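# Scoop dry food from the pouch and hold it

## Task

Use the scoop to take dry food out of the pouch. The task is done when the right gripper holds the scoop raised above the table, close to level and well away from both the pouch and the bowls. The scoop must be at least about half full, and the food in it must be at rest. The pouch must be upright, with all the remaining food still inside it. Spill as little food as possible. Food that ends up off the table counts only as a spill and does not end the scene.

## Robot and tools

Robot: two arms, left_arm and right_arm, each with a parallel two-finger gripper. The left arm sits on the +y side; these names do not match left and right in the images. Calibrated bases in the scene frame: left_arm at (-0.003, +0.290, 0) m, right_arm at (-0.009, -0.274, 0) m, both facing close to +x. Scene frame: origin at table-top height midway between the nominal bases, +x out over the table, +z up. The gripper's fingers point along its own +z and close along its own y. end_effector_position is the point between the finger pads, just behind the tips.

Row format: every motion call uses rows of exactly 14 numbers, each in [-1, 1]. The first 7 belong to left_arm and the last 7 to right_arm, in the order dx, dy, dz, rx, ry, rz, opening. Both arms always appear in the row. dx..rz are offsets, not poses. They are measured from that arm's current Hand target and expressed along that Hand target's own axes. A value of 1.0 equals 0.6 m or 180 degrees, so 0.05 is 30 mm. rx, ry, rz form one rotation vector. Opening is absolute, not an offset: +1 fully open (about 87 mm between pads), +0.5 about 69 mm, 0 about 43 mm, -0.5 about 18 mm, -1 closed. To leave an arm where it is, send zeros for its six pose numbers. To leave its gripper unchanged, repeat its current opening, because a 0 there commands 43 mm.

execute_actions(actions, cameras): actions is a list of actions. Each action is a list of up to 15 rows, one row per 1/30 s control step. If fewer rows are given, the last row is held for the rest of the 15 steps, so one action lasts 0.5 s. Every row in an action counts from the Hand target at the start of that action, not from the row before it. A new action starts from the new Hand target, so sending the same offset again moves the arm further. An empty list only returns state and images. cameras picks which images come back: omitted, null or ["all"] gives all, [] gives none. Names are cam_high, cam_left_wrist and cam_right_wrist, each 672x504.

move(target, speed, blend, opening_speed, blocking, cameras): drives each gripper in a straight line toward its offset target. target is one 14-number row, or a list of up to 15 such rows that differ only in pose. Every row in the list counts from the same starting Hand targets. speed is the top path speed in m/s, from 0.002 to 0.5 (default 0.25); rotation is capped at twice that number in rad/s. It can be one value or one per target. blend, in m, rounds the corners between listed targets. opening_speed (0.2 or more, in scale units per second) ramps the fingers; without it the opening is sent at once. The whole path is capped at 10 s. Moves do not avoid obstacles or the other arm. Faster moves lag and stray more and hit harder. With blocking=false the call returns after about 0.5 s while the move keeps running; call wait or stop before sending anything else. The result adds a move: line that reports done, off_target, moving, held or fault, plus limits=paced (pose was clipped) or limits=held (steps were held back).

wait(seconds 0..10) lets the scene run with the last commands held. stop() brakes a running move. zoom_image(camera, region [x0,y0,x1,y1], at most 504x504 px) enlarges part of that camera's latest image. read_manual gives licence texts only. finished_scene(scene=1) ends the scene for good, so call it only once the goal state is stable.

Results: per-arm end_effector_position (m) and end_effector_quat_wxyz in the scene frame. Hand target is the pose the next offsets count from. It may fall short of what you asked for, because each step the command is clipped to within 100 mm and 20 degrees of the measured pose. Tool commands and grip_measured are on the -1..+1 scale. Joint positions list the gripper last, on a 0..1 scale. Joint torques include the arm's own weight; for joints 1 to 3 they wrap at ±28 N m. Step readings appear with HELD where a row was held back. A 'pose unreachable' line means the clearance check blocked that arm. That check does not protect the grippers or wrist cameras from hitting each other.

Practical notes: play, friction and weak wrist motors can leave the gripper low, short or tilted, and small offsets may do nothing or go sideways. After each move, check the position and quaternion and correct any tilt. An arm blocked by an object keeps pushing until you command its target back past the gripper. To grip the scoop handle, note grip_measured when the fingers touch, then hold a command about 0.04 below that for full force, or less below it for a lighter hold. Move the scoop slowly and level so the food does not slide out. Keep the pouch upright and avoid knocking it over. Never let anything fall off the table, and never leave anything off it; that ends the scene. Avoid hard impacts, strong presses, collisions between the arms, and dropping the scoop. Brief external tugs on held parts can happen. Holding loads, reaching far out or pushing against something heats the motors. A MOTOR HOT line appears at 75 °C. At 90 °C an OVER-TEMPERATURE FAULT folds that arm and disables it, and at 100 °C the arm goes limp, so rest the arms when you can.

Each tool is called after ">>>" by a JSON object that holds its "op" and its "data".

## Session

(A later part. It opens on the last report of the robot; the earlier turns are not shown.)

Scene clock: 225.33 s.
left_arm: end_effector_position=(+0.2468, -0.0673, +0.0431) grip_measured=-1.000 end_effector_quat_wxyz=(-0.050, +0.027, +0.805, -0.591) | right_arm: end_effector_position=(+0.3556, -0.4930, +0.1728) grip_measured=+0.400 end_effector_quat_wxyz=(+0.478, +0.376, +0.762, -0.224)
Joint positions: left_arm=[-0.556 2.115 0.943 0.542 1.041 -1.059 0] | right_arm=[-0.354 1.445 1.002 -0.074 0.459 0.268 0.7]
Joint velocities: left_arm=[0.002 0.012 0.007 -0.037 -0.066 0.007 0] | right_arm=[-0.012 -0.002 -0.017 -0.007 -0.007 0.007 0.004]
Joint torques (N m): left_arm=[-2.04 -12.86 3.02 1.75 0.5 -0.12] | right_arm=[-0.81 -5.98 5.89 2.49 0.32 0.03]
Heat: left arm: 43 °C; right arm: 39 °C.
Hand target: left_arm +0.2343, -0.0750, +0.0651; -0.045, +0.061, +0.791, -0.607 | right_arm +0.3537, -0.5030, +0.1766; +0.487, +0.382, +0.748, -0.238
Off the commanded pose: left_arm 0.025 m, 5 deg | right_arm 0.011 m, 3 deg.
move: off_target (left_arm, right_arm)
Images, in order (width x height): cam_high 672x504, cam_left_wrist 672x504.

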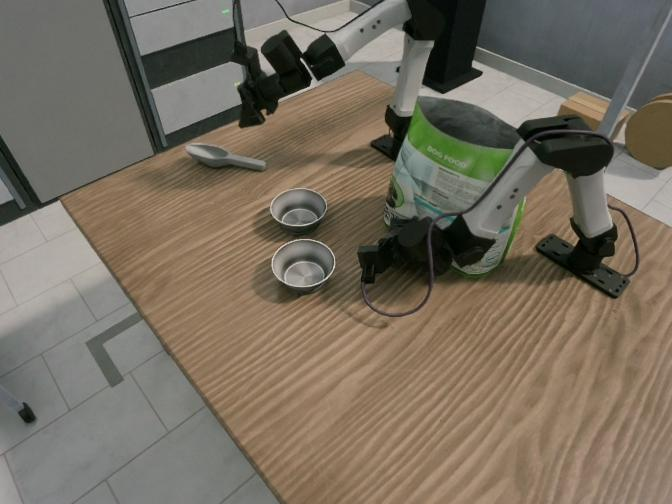

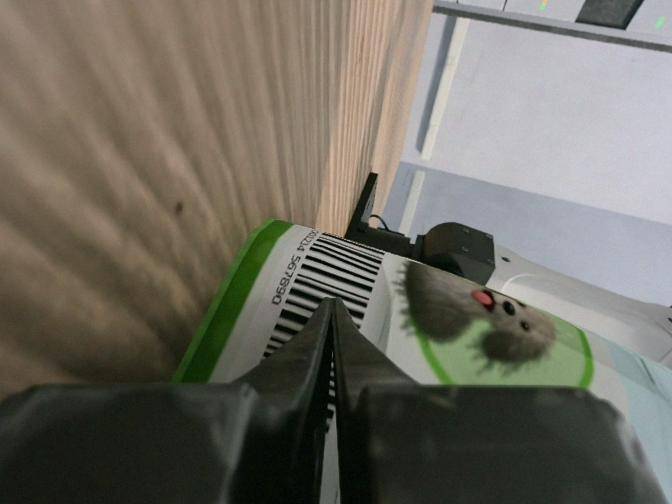

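>>> {"op": "move", "data": {"target": [[-0.131,-0.0453,-0.0835,0,0,0,-1,0,0,0,0,0,0,0.4],[-0.1408,-0.1368,-0.399,-0.0609,-0.0897,-0.1191,-1,0,0,0,0,0,0,0.4]], "speed": 0.15, "blend": [0.02,0], "cameras": ["cam_left_wrist","cam_high"]}}

Scene clock: 230.23 s.
left_arm: end_effector_position=(+0.3514, +0.1215, +0.1844) grip_measured=-1.000 end_effector_quat_wxyz=(-0.070, -0.192, +0.836, -0.510) | right_arm: end_effector_position=(+0.3556, -0.4930, +0.1728) grip_measured=+0.400 end_effector_quat_wxyz=(+0.478, +0.376, +0.762, -0.224)
Joint positions: left_arm=[-0.006 1.94 1.569 -1.018 1.072 -0.568 0] | right_arm=[-0.354 1.445 1.002 -0.074 0.459 0.268 0.7]
Joint velocities: left_arm=[0.017 -0.007 -0.007 0.007 0.007 0.007 0] | right_arm=[-0.012 0.002 0.002 -0.066 0.007 -0.081 -0.004]
Joint torques (N m): left_arm=[0.08 -11.43 9.06 0.38 0.33 0.13] | right_arm=[-0.81 -5.98 5.87 2.49 0.32 0.03]
Heat: left arm: 44 °C; right arm: 40 °C.
Hand target: left_arm +0.3523, +0.1197, +0.2042; -0.042, -0.166, +0.841, -0.512 | right_arm +0.3537, -0.5030, +0.1766; +0.487, +0.382, +0.748, -0.238
Off the commanded pose: left_arm 0.022 m, 4 deg | right_arm 0.011 m, 3 deg.
move: off_target (left_arm, right_arm)
Images, in order (width x height): cam_high 672x504, cam_left_wrist 672x504.

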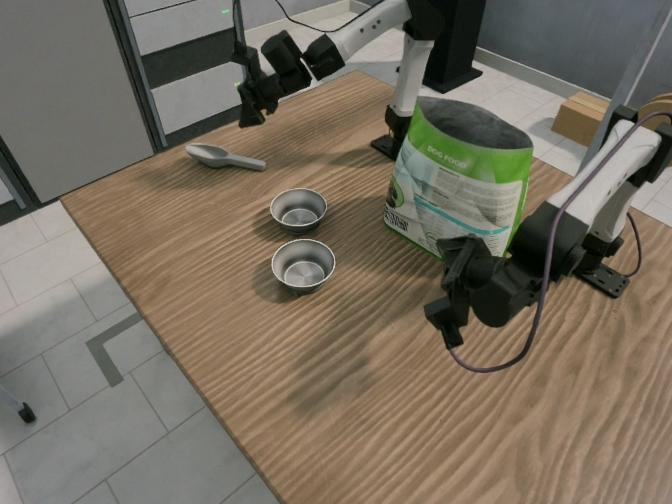

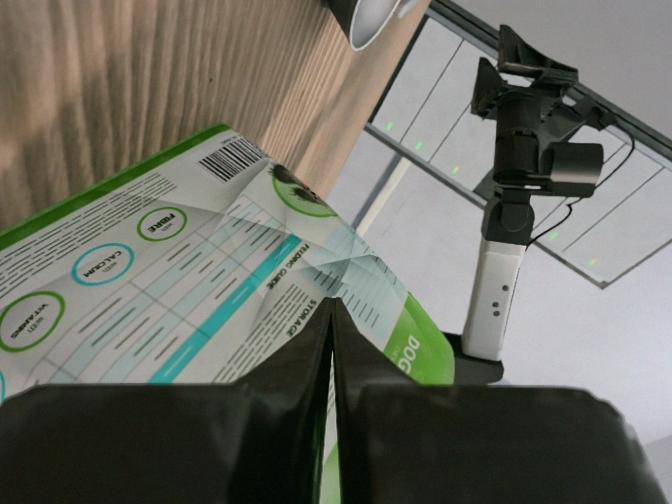

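>>> {"op": "move", "data": {"target": [0.0795,0.2538,-0.4707,-0.2876,-0.1991,-0.1884,-1,0.2047,-0.012,0.0993,0,0,0,0.4], "speed": 0.15, "cameras": ["cam_right_wrist","cam_high"]}}

Scene clock: 236.50 s.
left_arm: end_effector_position=(+0.2298, +0.4191, +0.2018) grip_measured=-1.000 end_effector_quat_wxyz=(+0.046, -0.503, +0.863, -0.009) | right_arm: end_effector_position=(+0.3539, -0.5018, +0.0359) grip_measured=+0.400 end_effector_quat_wxyz=(+0.476, +0.380, +0.759, -0.231)
Joint positions: left_arm=[0.597 1.646 1.713 -1.549 0.024 -0.463 0] | right_arm=[-0.374 1.749 0.677 0.559 0.459 0.257 0.7]
Joint velocities: left_arm=[-0.002 0.002 -0.007 -0.051 -0.007 -0.007 0] | right_arm=[0.012 -0.002 0.002 0.007 -0.007 0.051 0.018]
Joint torques (N m): left_arm=[0.42 -9.03 8.42 0.32 -0.12 -0.06] | right_arm=[-0.9 -6.65 4.46 2.52 0.11 0.03]
Heat: left arm: 45 °C; right arm: 40 °C.
Hand target: left_arm +0.2283, +0.4203, +0.2213; -0.008, -0.497, +0.868, +0.003 | right_arm +0.3531, -0.5098, +0.0397; +0.487, +0.382, +0.748, -0.238
Off the commanded pose: left_arm 0.018 m, 5 deg | right_arm 0.009 m, 2 deg.
joint sent to its limit (left arm) — joint 4 (wrist pitch), lower limit. The joint targets are off in position and orientation.
move: off_target (left_arm)
Images, in order (width x height): cam_high 672x504, cam_right_wrist 672x504.

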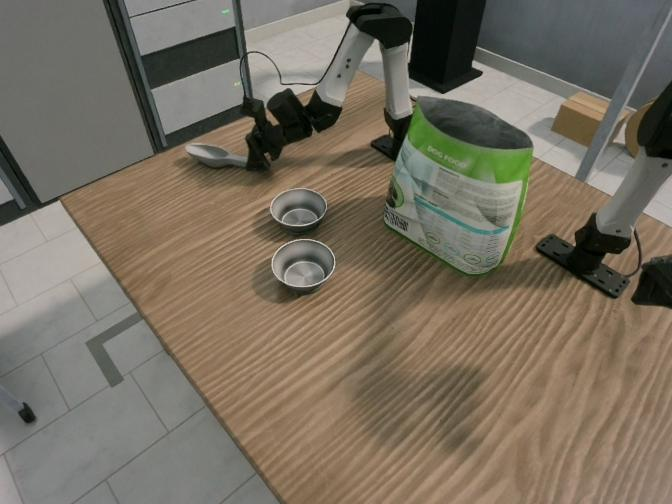

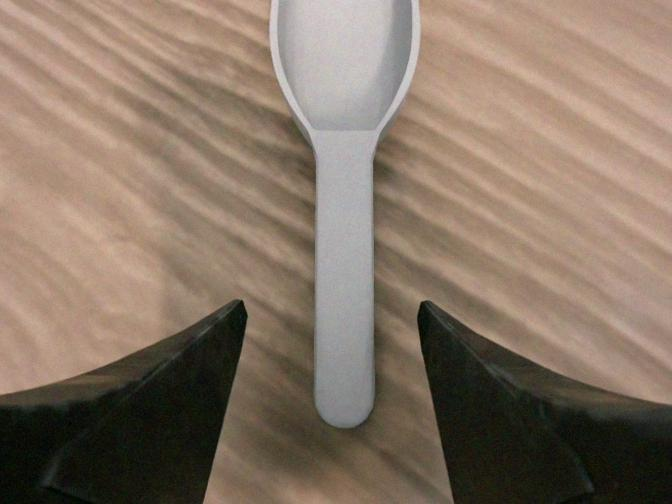

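>>> {"op": "move", "data": {"target": [0,0,0,0,0,0,-1,-0.2124,0.0037,-0.0959,0,0,0,0.4], "speed": 0.18, "cameras": []}}

Scene clock: 242.83 s.
left_arm: end_effector_position=(+0.2296, +0.4193, +0.2018) grip_measured=-1.000 end_effector_quat_wxyz=(+0.045, -0.503, +0.863, -0.008) | right_arm: end_effector_position=(+0.3543, -0.5023, +0.1632) grip_measured=+0.400 end_effector_quat_wxyz=(+0.483, +0.377, +0.756, -0.233)
Joint positions: left_arm=[0.597 1.646 1.713 -1.549 0.023 -0.463 0] | right_arm=[-0.374 1.461 0.959 0.007 0.459 0.248 0.7]
Joint velocities: left_arm=[0.007 0.007 0.012 -0.007 -0.066 0.007 0] | right_arm=[0.012 0.007 -0.007 -0.051 -0.022 -0.066 -0.007]
Joint torques (N m): left_arm=[0.43 -9.01 8.46 0.32 -0.12 -0.05] | right_arm=[-0.8 -7.72 10.39 1.51 0.11 0.12]
Heat: left arm: 44 °C; right arm: 40 °C.
Hand target: left_arm +0.2283, +0.4203, +0.2213; -0.008, -0.497, +0.868, +0.003 | right_arm +0.3520, -0.5090, +0.1798; +0.487, +0.382, +0.748, -0.238
Off the commanded pose: left_arm 0.020 m, 6 deg | right_arm 0.018 m, 1 deg.
joint sent to its limit (left arm) — joint 4 (wrist pitch), lower limit. The joint targets are off in position and orientation.
move: off_target (left_arm, right_arm)
No camera images: "cameras" was empty.

>>> {"op": "move", "data": {"target": [[0,0,0.08,0,0,0,-1,0.0476,0.0058,-0.2679,0.043,0.2173,0.0847,-1],[0,0,0.08,0,0,0,-1,0.2594,0.0142,-0.494,0.086,0.4346,0.1693,-1]], "speed": 0.2, "blend": [0.03,0], "opening_speed": 1}}

Scene clock: 251.30 s.
left_arm: end_effector_position=(+0.2242, +0.4186, +0.1757) grip_measured=-1.000 end_effector_quat_wxyz=(-0.011, -0.504, +0.864, -0.005) | right_arm: end_effector_position=(+0.1600, -0.2459, +0.1564) grip_measured=-0.993 end_effector_quat_wxyz=(-0.091, +0.670, +0.733, +0.070)
Joint positions: left_arm=[0.597 1.707 1.663 -1.549 0.009 -0.463 0] | right_arm=[-0.254 1.275 1.135 -1.534 -0.207 1.189 0.003]
Joint velocities: left_arm=[-0.002 -0.007 0.007 -0.051 0.022 -0.081 0] | right_arm=[0.002 0.007 -0.002 0.037 0.022 -0.037 0.014]
Joint torques (N m): left_arm=[-0.47 -5.72 4.82 0.39 -0.14 -0.12] | right_arm=[0.57 -5.03 4.6 -0.03 -0.28 0.2]
Heat: left arm: 44 °C; right arm: 39 °C.
Hand target: left_arm +0.2273, +0.4198, +0.1732; -0.008, -0.496, +0.868, +0.002 | right_arm +0.1568, -0.2377, +0.1596; -0.097, +0.669, +0.732, +0.081
Off the commanded pose: left_arm 0.004 m, 1 deg | right_arm 0.012 m, 2 deg.
move: off_target (right_arm)

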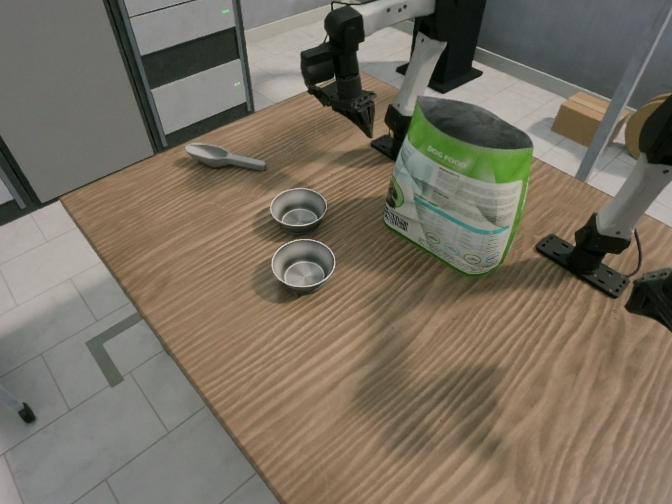

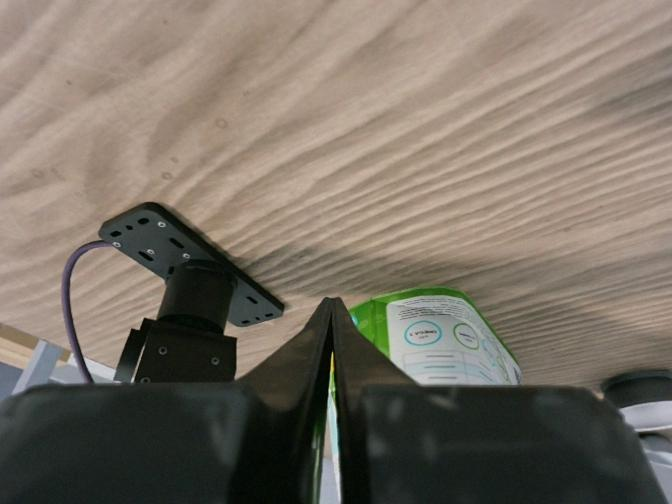

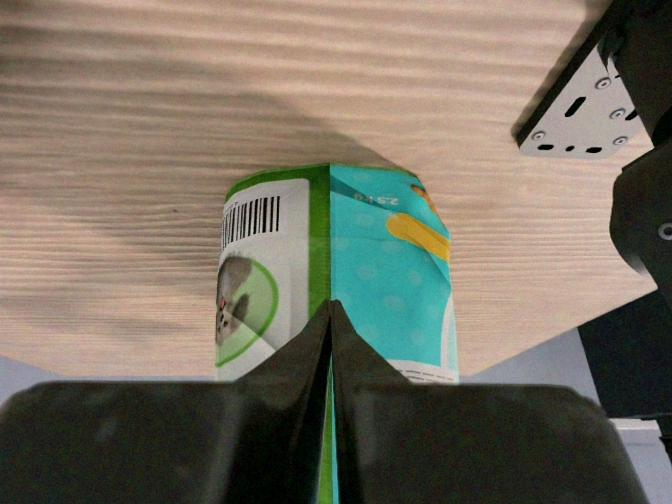

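>>> {"op": "move", "data": {"target": [[0,0,0,0,0,0,-1,0.0632,-0.0115,0.1793,0,0,0,-1],[0,0,0,0,0,0,-1,0.2407,-0.0047,0.2252,0,0,0,-1]], "speed": [0.15,0.06]}}

Scene clock: 256.10 s.
left_arm: end_effector_position=(+0.2242, +0.4186, +0.1757) grip_measured=-1.000 end_effector_quat_wxyz=(-0.011, -0.504, +0.864, -0.005) | right_arm: end_effector_position=(+0.1137, -0.1042, +0.0531) grip_measured=-0.994 end_effector_quat_wxyz=(-0.095, +0.668, +0.738, +0.008)
Joint positions: left_arm=[0.597 1.707 1.663 -1.549 0.009 -0.463 0] | right_arm=[0.64 1.272 0.74 -1.065 -0.189 2.082 0.003]
Joint velocities: left_arm=[-0.002 0.002 -0.002 0.037 -0.022 -0.022 0] | right_arm=[0.007 0.007 -0.017 -0.007 -0.022 -0.066 0.003]
Joint torques (N m): left_arm=[-0.39 -5.72 4.75 0.4 -0.12 -0.11] | right_arm=[1.21 -2.32 9.16 1.51 -0.6 0.31]
Heat: left arm: 43 °C; right arm: 39 °C.
Hand target: left_arm +0.2273, +0.4198, +0.1732; -0.008, -0.496, +0.868, +0.002 | right_arm +0.1394, -0.0661, +0.0666; -0.095, +0.669, +0.732, +0.085
Off the commanded pose: left_arm 0.004 m, 1 deg | right_arm 0.047 m, 8 deg.
joint sent to its limit (right arm) — joint 6 (wrist roll), upper limit. The joint targets are off in position, not in orientation.
move: off_target (right_arm)

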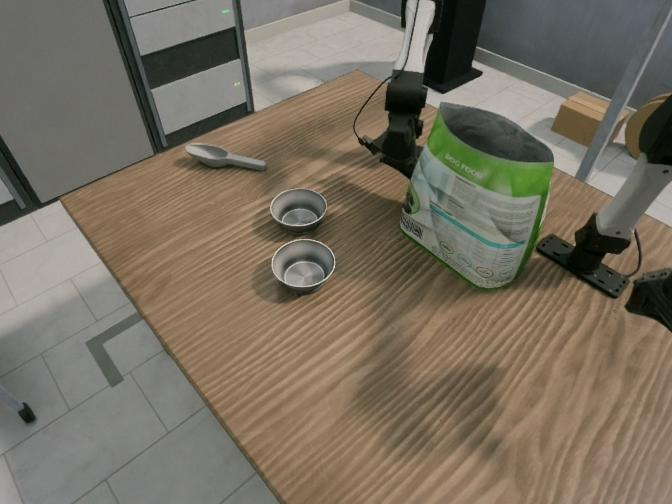

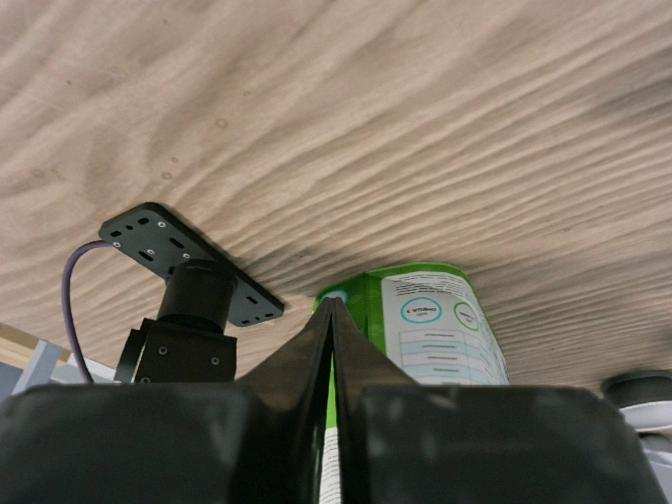

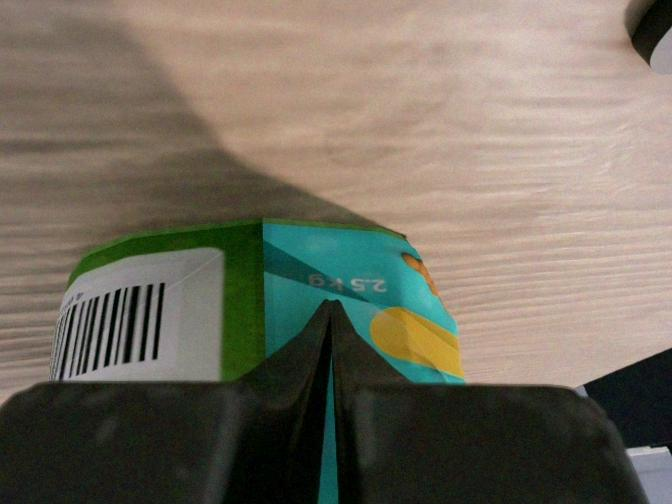

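>>> {"op": "move", "data": {"target": [[0,0,0,0,0,0,-1,-0.173,-0.052,-0.114,0,0,0,-1],[0,0,0,0,0,0,-1,-0.27,-0.005,-0.248,0,0,0,-1]], "speed": [0.15,0.2], "blend": [0.02,0]}}

Scene clock: 258.93 s.
left_arm: end_effector_position=(+0.2242, +0.4186, +0.1757) grip_measured=-1.000 end_effector_quat_wxyz=(-0.011, -0.504, +0.864, -0.005) | right_arm: end_effector_position=(+0.1506, -0.2566, +0.1610) grip_measured=-0.994 end_effector_quat_wxyz=(-0.099, +0.674, +0.727, +0.082)
Joint positions: left_arm=[0.597 1.707 1.663 -1.549 0.009 -0.463 0] | right_arm=[-0.352 1.263 1.135 -1.573 -0.224 1.102 0.003]
Joint velocities: left_arm=[-0.002 -0.017 -0.002 0.007 -0.022 -0.081 0] | right_arm=[0.007 -0.007 0.002 -0.007 0.022 0.022 0.014]
Joint torques (N m): left_arm=[-0.39 -5.75 4.75 0.37 -0.12 -0.11] | right_arm=[-0.81 -2.74 8.1 -0.13 -0.01 0.03]
Heat: left arm: 43 °C; right arm: 39 °C.
Hand target: left_arm +0.2273, +0.4198, +0.1732; -0.008, -0.496, +0.868, +0.002 | right_arm +0.1529, -0.2583, +0.1684; -0.097, +0.669, +0.732, +0.081
Off the commanded pose: left_arm 0.004 m, 1 deg | right_arm 0.010 m, 1 deg.
joint sent to its limit (right arm) — joint 4 (wrist pitch), lower limit. The joint targets are off in position, not in orientation.
move: done

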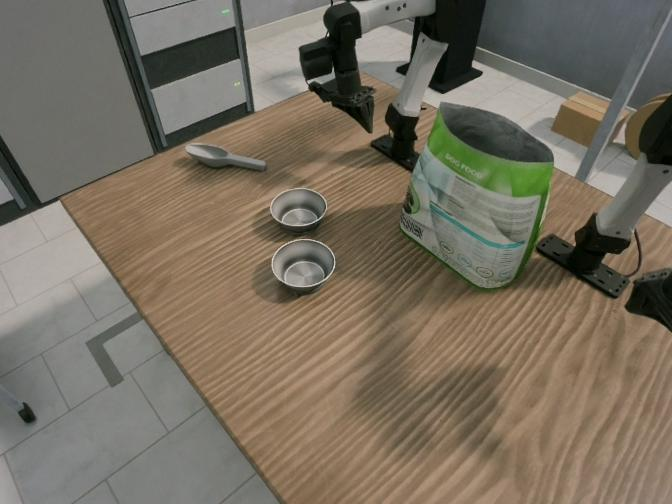

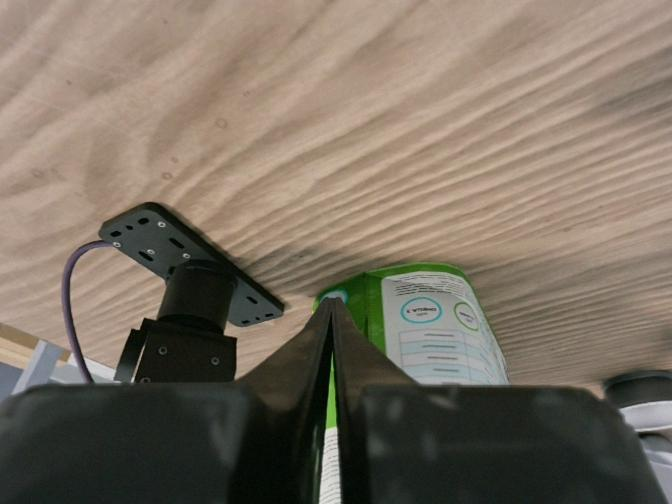

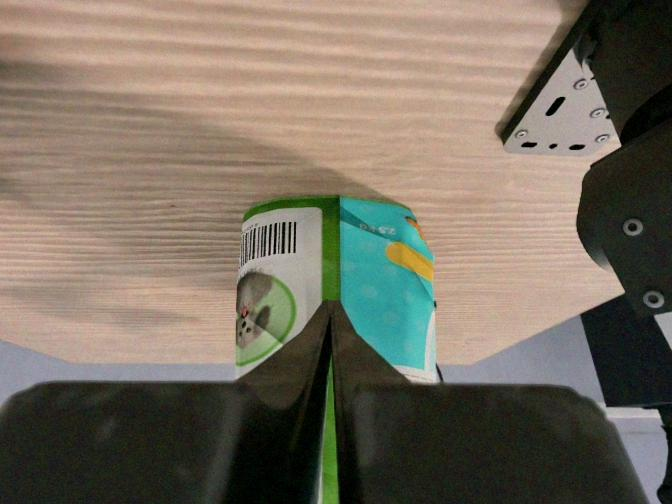

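>>> {"op": "move", "data": {"target": [[0,0,0,0,0,0,-1,-0.1892,0.1582,-0.1395,-0.051,-0.236,-0.087,0.4],[0,0,0,0,0,0,-1,-0.4442,0.2927,-0.0525,-0.1013,-0.4727,-0.1732,0.4]], "speed": 0.2, "blend": [0.03,0], "opening_speed": 1}}

Scene clock: 267.83 s.
left_arm: end_effector_position=(+0.2242, +0.4186, +0.1757) grip_measured=-1.000 end_effector_quat_wxyz=(-0.011, -0.504, +0.864, -0.005) | right_arm: end_effector_position=(+0.3540, -0.5015, +0.1283) grip_measured=+0.400 end_effector_quat_wxyz=(+0.525, +0.361, +0.727, -0.256)
Joint positions: left_arm=[0.597 1.707 1.663 -1.549 0.009 -0.463 0] | right_arm=[-0.349 1.502 0.737 0.394 0.508 0.195 0.7]
Joint velocities: left_arm=[-0.007 -0.012 -0.002 -0.037 -0.007 -0.037 0] | right_arm=[0.007 -0.002 -0.007 -0.037 -0.081 0.007 -0.015]
Joint torques (N m): left_arm=[-0.38 -5.76 4.79 0.38 -0.13 -0.12] | right_arm=[-0.81 -5.45 5.18 2.56 -0.1 0.03]
Heat: left arm: 41 °C; right arm: 39 °C.
Hand target: left_arm +0.2273, +0.4198, +0.1732; -0.008, -0.496, +0.868, +0.002 | right_arm +0.3551, -0.5057, +0.1301; +0.536, +0.358, +0.720, -0.256
Off the commanded pose: left_arm 0.004 m, 1 deg | right_arm 0.006 m, 2 deg.
move: done

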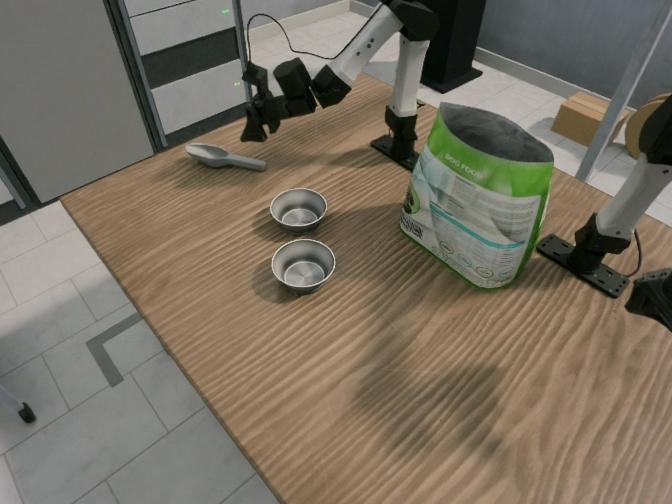

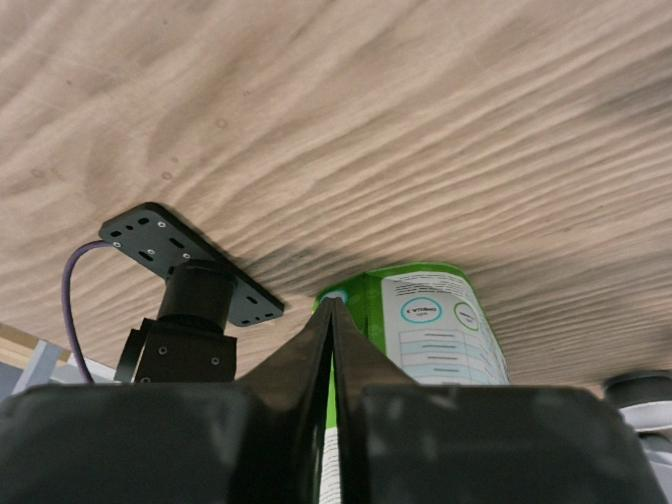

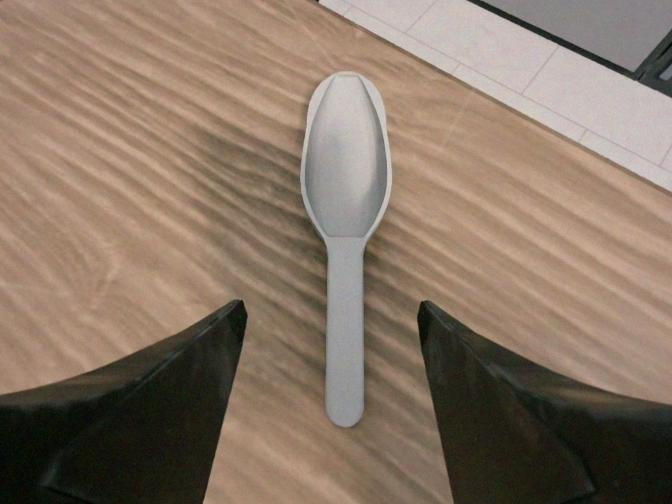

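>>> {"op": "move", "data": {"target": [0,0,0,0,0,0,-1,0.1798,-0.0127,0.0383,0,0,0,0.4], "speed": 0.12}}

Scene clock: 270.77 s.
left_arm: end_effector_position=(+0.2242, +0.4186, +0.1757) grip_measured=-1.000 end_effector_quat_wxyz=(-0.011, -0.504, +0.864, -0.005) | right_arm: end_effector_position=(+0.3453, -0.4978, +0.0166) grip_measured=+0.400 end_effector_quat_wxyz=(+0.526, +0.361, +0.727, -0.255)
Joint positions: left_arm=[0.597 1.707 1.663 -1.549 0.009 -0.463 0] | right_arm=[-0.349 1.878 0.52 0.987 0.506 0.195 0.7]
Joint velocities: left_arm=[-0.017 -0.002 -0.007 -0.037 0.051 0.022 0] | right_arm=[-0.007 0.012 -0.012 0.051 -0.007 0.022 -0.001]
Joint torques (N m): left_arm=[-0.39 -5.75 4.77 0.38 -0.13 -0.11] | right_arm=[-1.06 -6.39 3.25 2.53 -0.11 0.03]
Heat: left arm: 41 °C; right arm: 39 °C.
Hand target: left_arm +0.2273, +0.4198, +0.1732; -0.008, -0.496, +0.868, +0.002 | right_arm +0.3452, -0.5025, +0.0197; +0.536, +0.358, +0.720, -0.256
Off the commanded pose: left_arm 0.004 m, 1 deg | right_arm 0.005 m, 1 deg.
move: done

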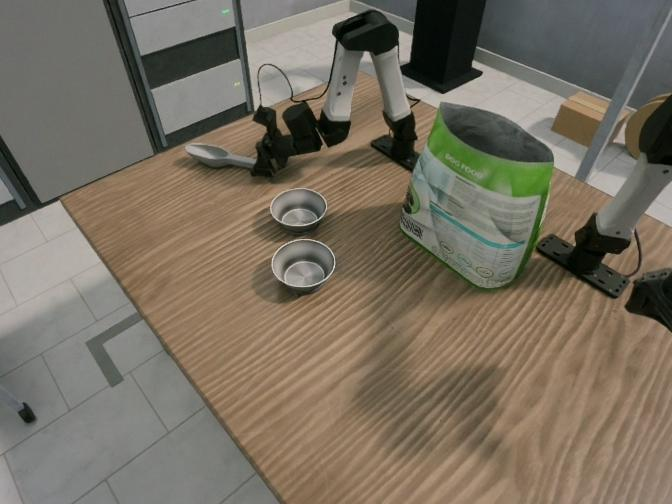

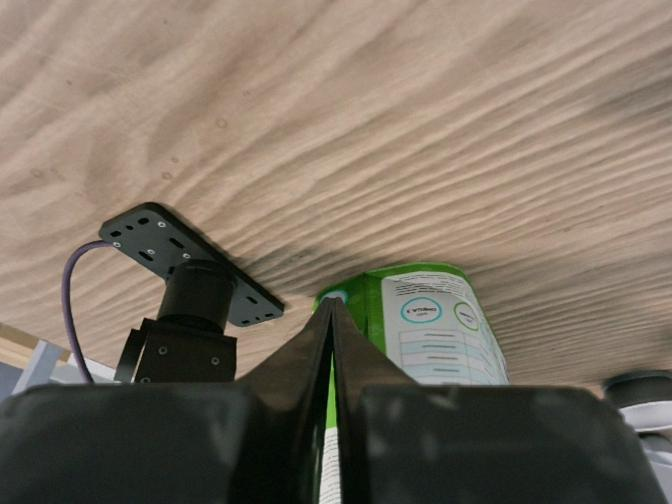

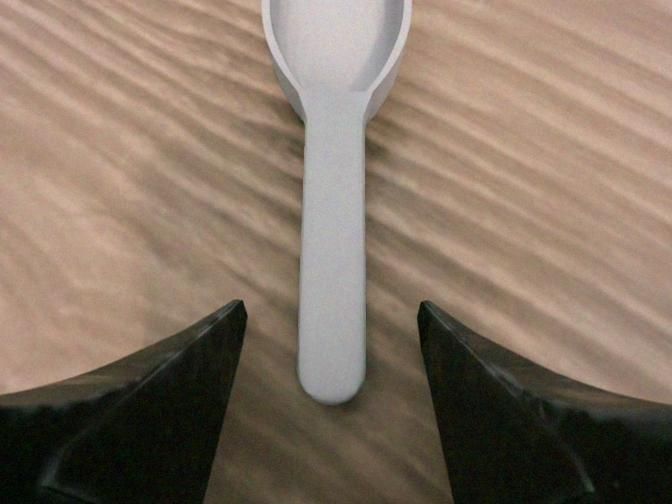

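>>> {"op": "move", "data": {"target": [0,0,0,0,0,0,-1,0,0,0,0,0,0,-0.5], "opening_speed": 0.8}}

>>> {"op": "move", "data": {"target": [0,0,0,0,0,0,-1,-0.14,0,-0.04,0,0,0,-0.5], "speed": 0.1}}

Scene clock: 272.80 s.
left_arm: end_effector_position=(+0.2242, +0.4186, +0.1757) grip_measured=-1.000 end_effector_quat_wxyz=(-0.011, -0.504, +0.864, -0.005) | right_arm: end_effector_position=(+0.3454, -0.4976, +0.0166) grip_measured=-0.413 end_effector_quat_wxyz=(+0.526, +0.360, +0.727, -0.255)
Joint positions: left_arm=[0.597 1.707 1.663 -1.549 0.009 -0.463 0] | right_arm=[-0.349 1.878 0.52 0.987 0.505 0.194 0.293]
Joint velocities: left_arm=[-0.012 -0.007 -0.002 -0.007 -0.037 -0.022 0] | right_arm=[-0.017 -0.017 0.002 0.051 -0.081 0.022 -0.007]
Joint torques (N m): left_arm=[-0.42 -5.71 4.82 0.38 -0.13 -0.11] | right_arm=[-1.07 -6.37 3.25 2.53 -0.1 0.03]
Heat: left arm: 41 °C; right arm: 39 °C.
Hand target: left_arm +0.2273, +0.4198, +0.1732; -0.008, -0.496, +0.868, +0.002 | right_arm +0.3452, -0.5025, +0.0197; +0.536, +0.358, +0.720, -0.256
Off the commanded pose: left_arm 0.004 m, 1 deg | right_arm 0.006 m, 1 deg.
move: done

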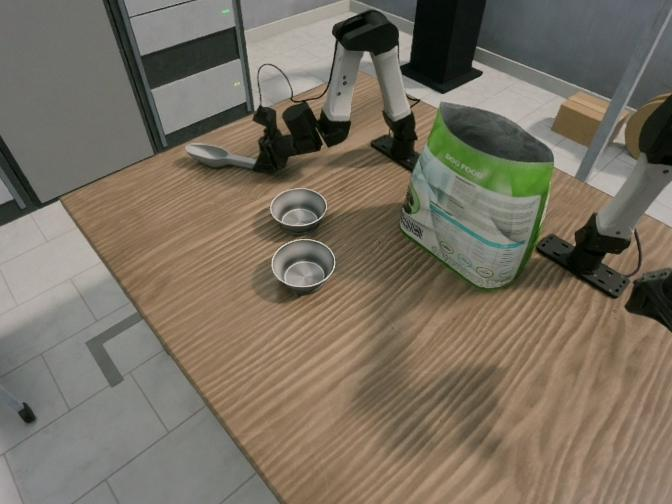

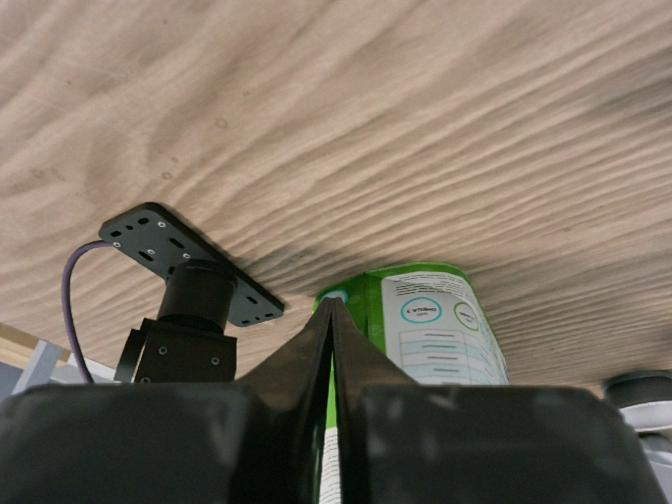

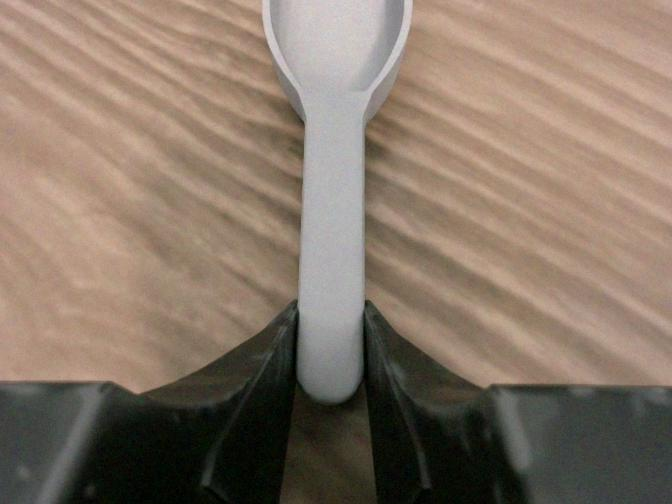

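Scene clock: 274.67 s.
left_arm: end_effector_position=(+0.2242, +0.4186, +0.1757) grip_measured=-1.000 end_effector_quat_wxyz=(-0.011, -0.504, +0.864, -0.005) | right_arm: end_effector_position=(+0.3401, -0.4972, +0.0891) grip_measured=-0.413 end_effector_quat_wxyz=(+0.525, +0.358, +0.728, -0.255)
Joint positions: left_arm=[0.597 1.707 1.663 -1.549 0.009 -0.463 0] | right_arm=[-0.355 1.554 0.594 0.59 0.497 0.188 0.293]
Joint velocities: left_arm=[0.007 -0.007 -0.012 0.007 -0.022 0.022 0] | right_arm=[0.017 -0.022 -0.007 0.037 0.051 -0.022 0.001]
Joint torques (N m): left_arm=[-0.43 -5.75 4.75 0.36 -0.11 -0.12] | right_arm=[-0.9 -8.53 8.98 1.67 -0.09 0.08]
Heat: left arm: 41 °C; right arm: 39 °C.
Hand target: left_arm +0.2273, +0.4198, +0.1732; -0.008, -0.496, +0.868, +0.002 | right_arm +0.3446, -0.5041, +0.1074; +0.536, +0.358, +0.720, -0.256
Off the commanded pose: left_arm 0.004 m, 1 deg | right_arm 0.020 m, 2 deg.
move: off_target (right_arm)

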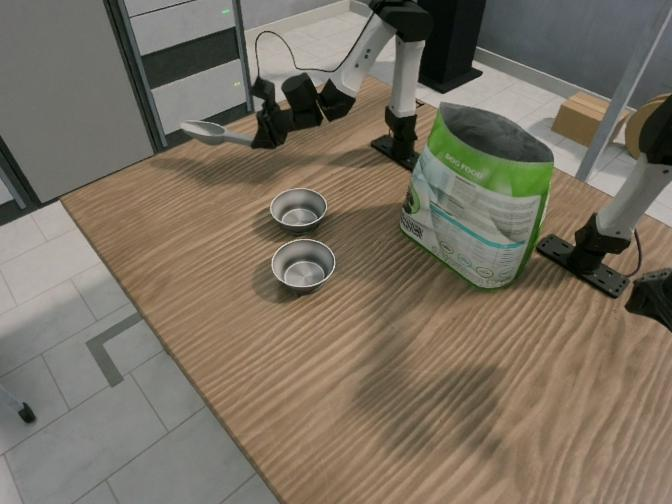

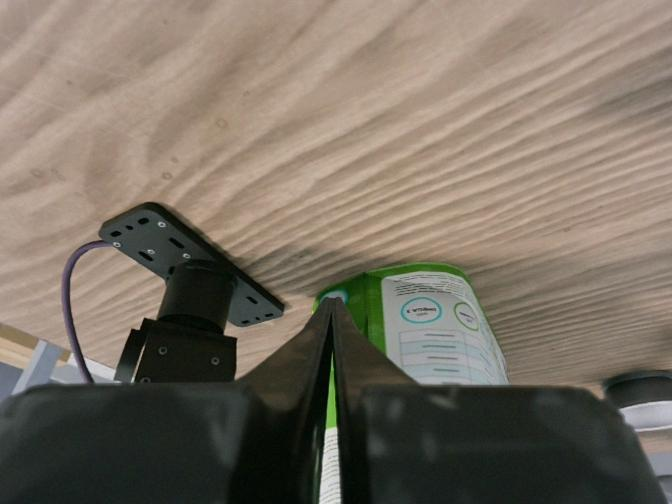

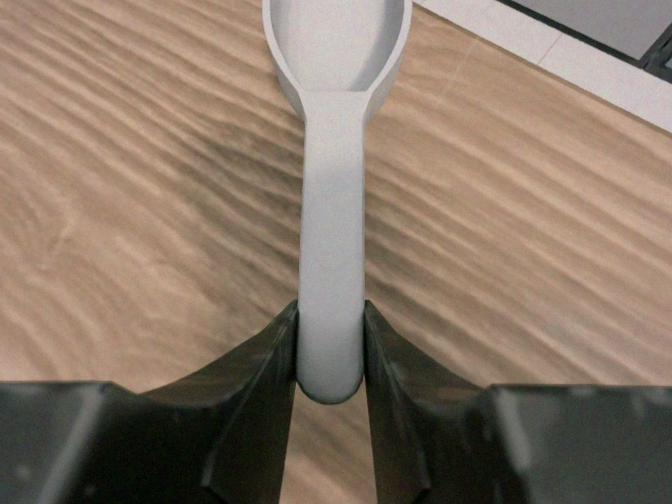

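>>> {"op": "zoom_image", "data": {"camera": "cam_high", "region": [170, 90, 340, 180]}}

>>> {"op": "zoom_image", "data": {"camera": "cam_high", "region": [370, 80, 590, 310]}}

Scaled by 2.965 from the camera's 672x504 image, which has a finer 960x720 frame.

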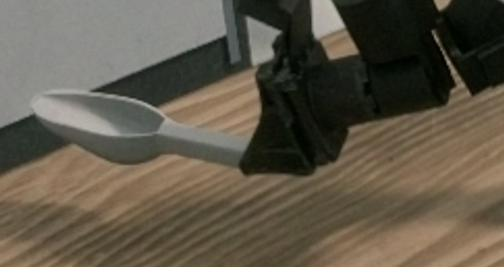

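Scaled by 2.191 from the camera's 672x504 image, which has a finer 960x720 frame.

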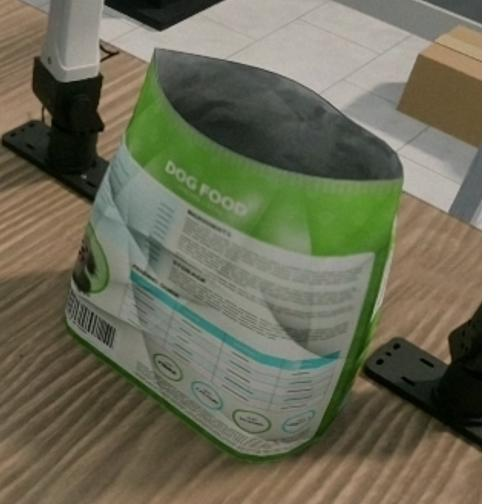

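>>> {"op": "move", "data": {"target": [[0,0,0,0,0,0,-1,-0.2727,0.2035,-0.307,-0.2573,0.0041,-0.079,-0.5],[0,0,0,0,0,0,-1,-0.231,0.2438,-0.8385,-0.5146,0.0082,-0.158,-0.5]], "speed": 0.22, "blend": [0.05,0]}}

Scene clock: 285.63 s.
left_arm: end_effector_position=(+0.2242, +0.4186, +0.1757) grip_measured=-1.000 end_effector_quat_wxyz=(-0.011, -0.504, +0.864, -0.005) | right_arm: end_effector_position=(+0.1847, -0.0683, +0.3789) grip_measured=-0.413 end_effector_quat_wxyz=(+0.538, -0.307, +0.747, +0.240)
Joint positions: left_arm=[0.597 1.707 1.663 -1.549 0.009 -0.463 0] | right_arm=[0.843 0.954 1.431 -0.787 0.006 0.033 0.294]
Joint velocities: left_arm=[0.002 -0.017 -0.012 -0.037 -0.037 0.037 0] | right_arm=[-0.002 -0.002 0.002 -0.051 -0.007 -0.007 0.018]
Joint torques (N m): left_arm=[-0.4 -5.68 4.81 0.37 -0.13 -0.11] | right_arm=[0.49 -0.42 9.14 1.77 0.17 0.2]
Heat: left arm: 40 °C; right arm: 39 °C.
Hand target: left_arm +0.2273, +0.4198, +0.1732; -0.008, -0.496, +0.868, +0.002 | right_arm +0.1832, -0.0747, +0.3883; +0.544, -0.299, +0.748, +0.234
Off the commanded pose: left_arm 0.004 m, 1 deg | right_arm 0.012 m, 2 deg.
move: off_target (right_arm)

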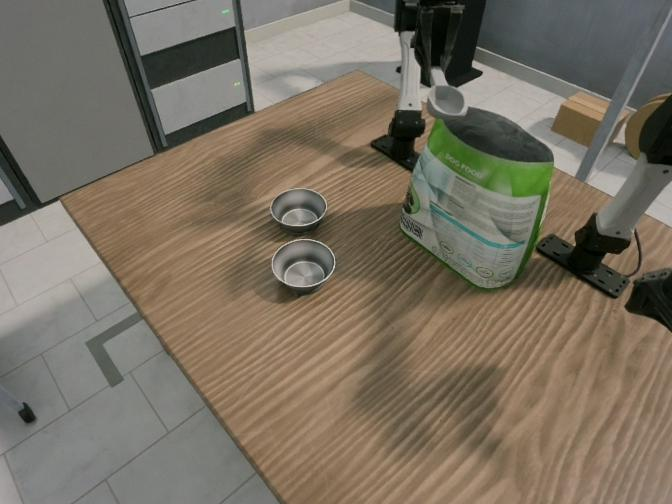

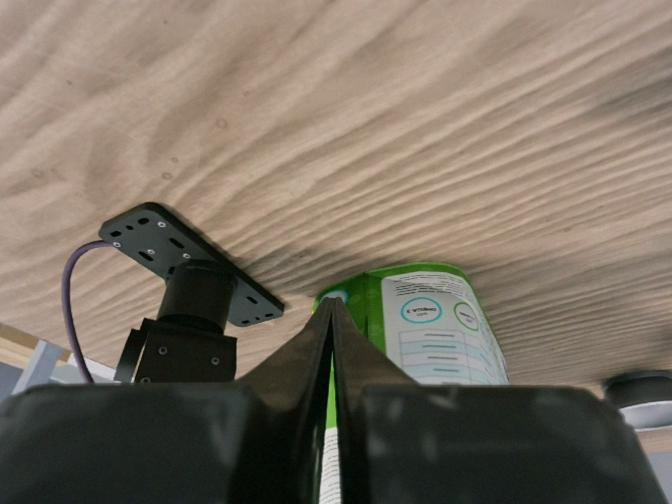

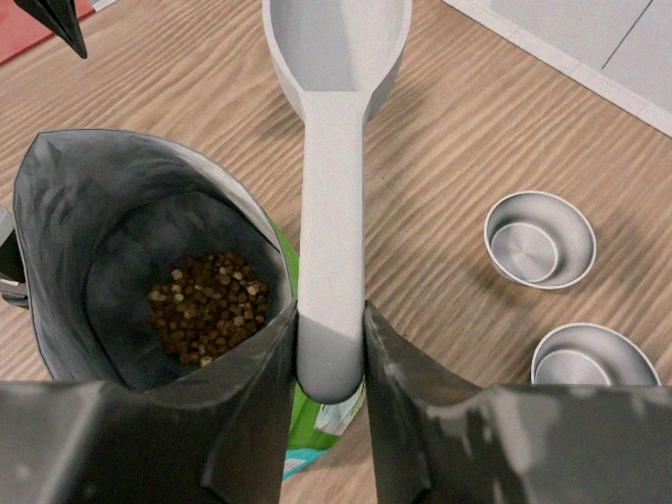

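>>> {"op": "zoom_image", "data": {"camera": "cam_right_wrist", "region": [0, 110, 320, 400]}}

Scaled by 1.575 from the camera's 672x504 image, which has a finer 960x720 frame.

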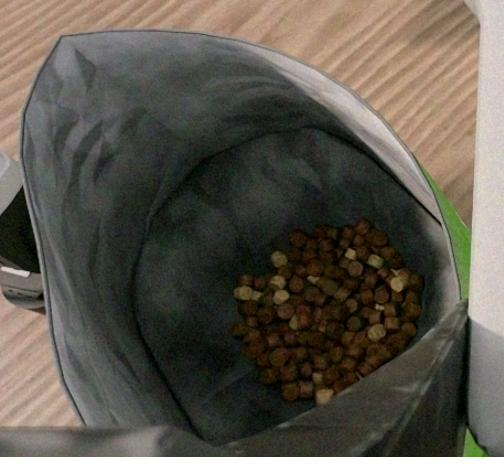

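>>> {"op": "move", "data": {"target": [0,0,0,0,0,0,-1,0.0007,0.1815,-0.0208,-0.1325,0.0034,-0.0414,-0.5], "speed": 0.15, "cameras": ["cam_high", "cam_right_wrist"]}}

>>> {"op": "zoom_image", "data": {"camera": "cam_right_wrist", "region": [60, 60, 560, 440]}}

Scene clock: 289.93 s.
left_arm: end_effector_position=(+0.2242, +0.4186, +0.1757) grip_measured=-1.000 end_effector_quat_wxyz=(-0.011, -0.504, +0.864, -0.005) | right_arm: end_effector_position=(+0.1061, -0.0051, +0.3813) grip_measured=-0.412 end_effector_quat_wxyz=(+0.477, -0.445, +0.679, +0.336)
Joint positions: left_arm=[0.597 1.707 1.663 -1.549 0.009 -0.463 0] | right_arm=[1.157 1.003 1.473 -0.795 -0.06 0.013 0.294]
Joint velocities: left_arm=[-0.002 -0.002 0.007 0.051 0.007 0.007 0] | right_arm=[-0.012 0.002 -0.007 -0.066 -0.037 -0.022 -0.001]
Joint torques (N m): left_arm=[-0.39 -5.72 4.75 0.39 -0.14 -0.12] | right_arm=[0.47 -0.88 9.26 1.89 -0.2 0.03]
Heat: left arm: 40 °C; right arm: 40 °C.
Hand target: left_arm +0.2273, +0.4198, +0.1732; -0.008, -0.496, +0.868, +0.002 | right_arm +0.0990, -0.0072, +0.3939; +0.480, -0.454, +0.666, +0.346
Off the commanded pose: left_arm 0.004 m, 1 deg | right_arm 0.015 m, 2 deg.
move: off_target (right_arm)
Images, in order (width x height): cam_high 672x504, cam_right_wrist 672x504.

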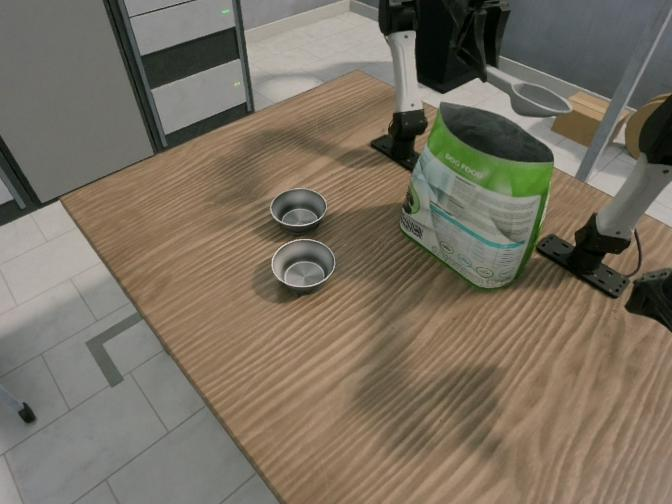

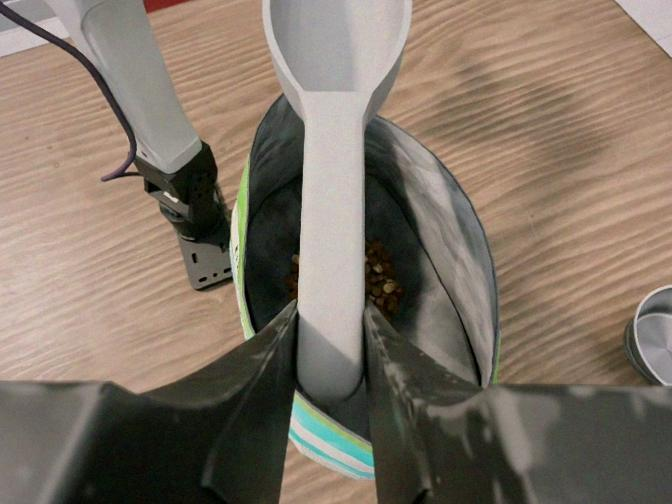

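Scaled by 1.008 from the camera's 672x504 image, which has a finer 960x720 frame.

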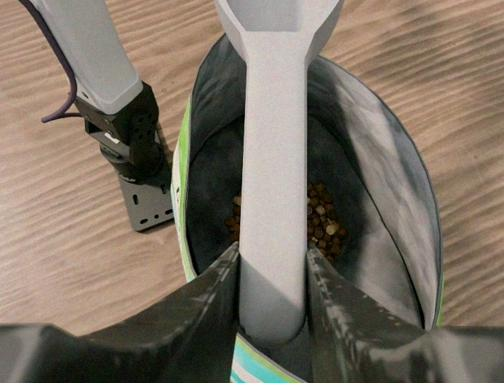

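>>> {"op": "move", "data": {"target": [0,0,0,0,0,0,-1,0.0175,-0.0155,-0.0328,-0.028,0.1119,-0.0236,-0.5], "speed": 0.2, "cameras": ["cam_high", "cam_right_wrist"]}}

>>> {"op": "zoom_image", "data": {"camera": "cam_right_wrist", "region": [120, 0, 560, 330]}}

Scene clock: 300.70 s.
left_arm: end_effector_position=(+0.2242, +0.4186, +0.1757) grip_measured=-1.000 end_effector_quat_wxyz=(-0.011, -0.504, +0.864, -0.005) | right_arm: end_effector_position=(+0.1021, -0.0265, +0.3834) grip_measured=-0.412 end_effector_quat_wxyz=(+0.349, -0.550, +0.711, +0.264)
Joint positions: left_arm=[0.597 1.707 1.663 -1.549 0.009 -0.463 0] | right_arm=[1.071 1.313 2.004 -1.372 -0.206 -0.174 0.294]
Joint velocities: left_arm=[-0.012 0.007 -0.012 -0.037 -0.037 0.007 0] | right_arm=[-0.002 0.007 0.007 -0.007 -0.081 0.007 0.001]
Joint torques (N m): left_arm=[-0.42 -5.72 4.79 0.38 -0.12 -0.11] | right_arm=[-0.91 -2.25 7.57 1.52 -0.32 0.04]
Heat: left arm: 39 °C; right arm: 40 °C.
Hand target: left_arm +0.2273, +0.4198, +0.1732; -0.008, -0.496, +0.868, +0.002 | right_arm +0.0993, -0.0315, +0.3896; +0.349, -0.553, +0.707, +0.270
Off the commanded pose: left_arm 0.004 m, 1 deg | right_arm 0.008 m, 1 deg.
move: done
Images, in order (width x height): cam_high 672x504, cam_right_wrist 672x504.

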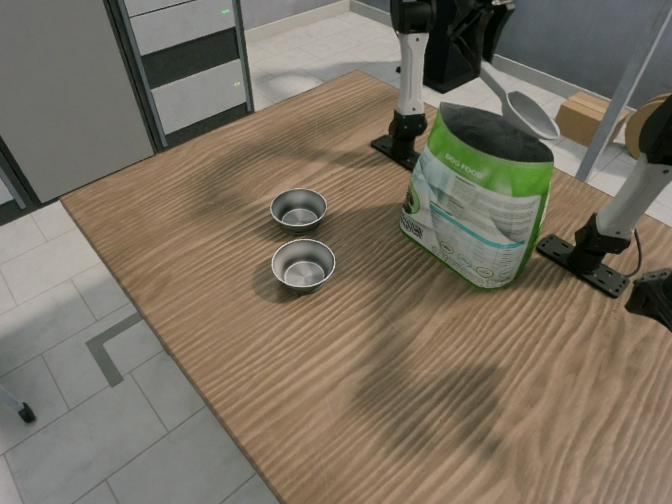

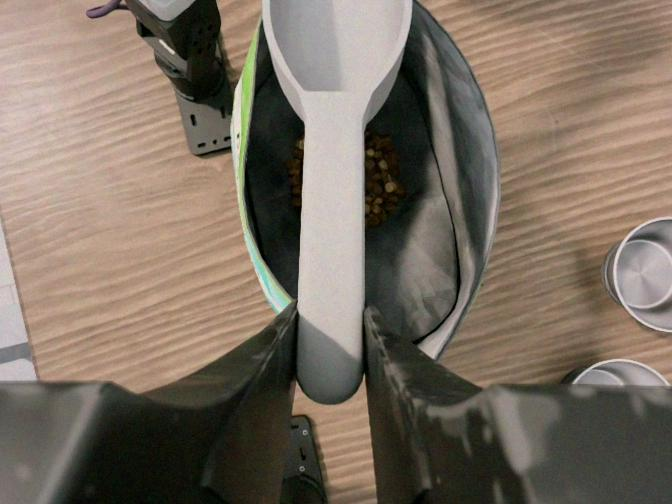

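Scaled by 1.145 from the camera's 672x504 image, which has a finer 960x720 frame.

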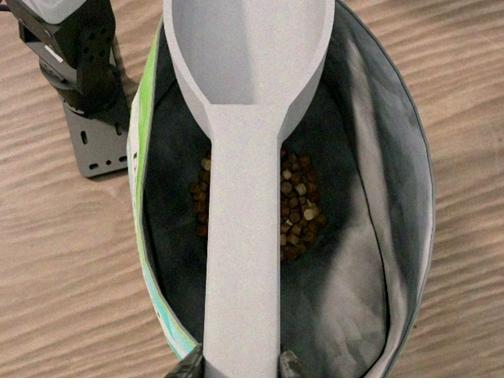

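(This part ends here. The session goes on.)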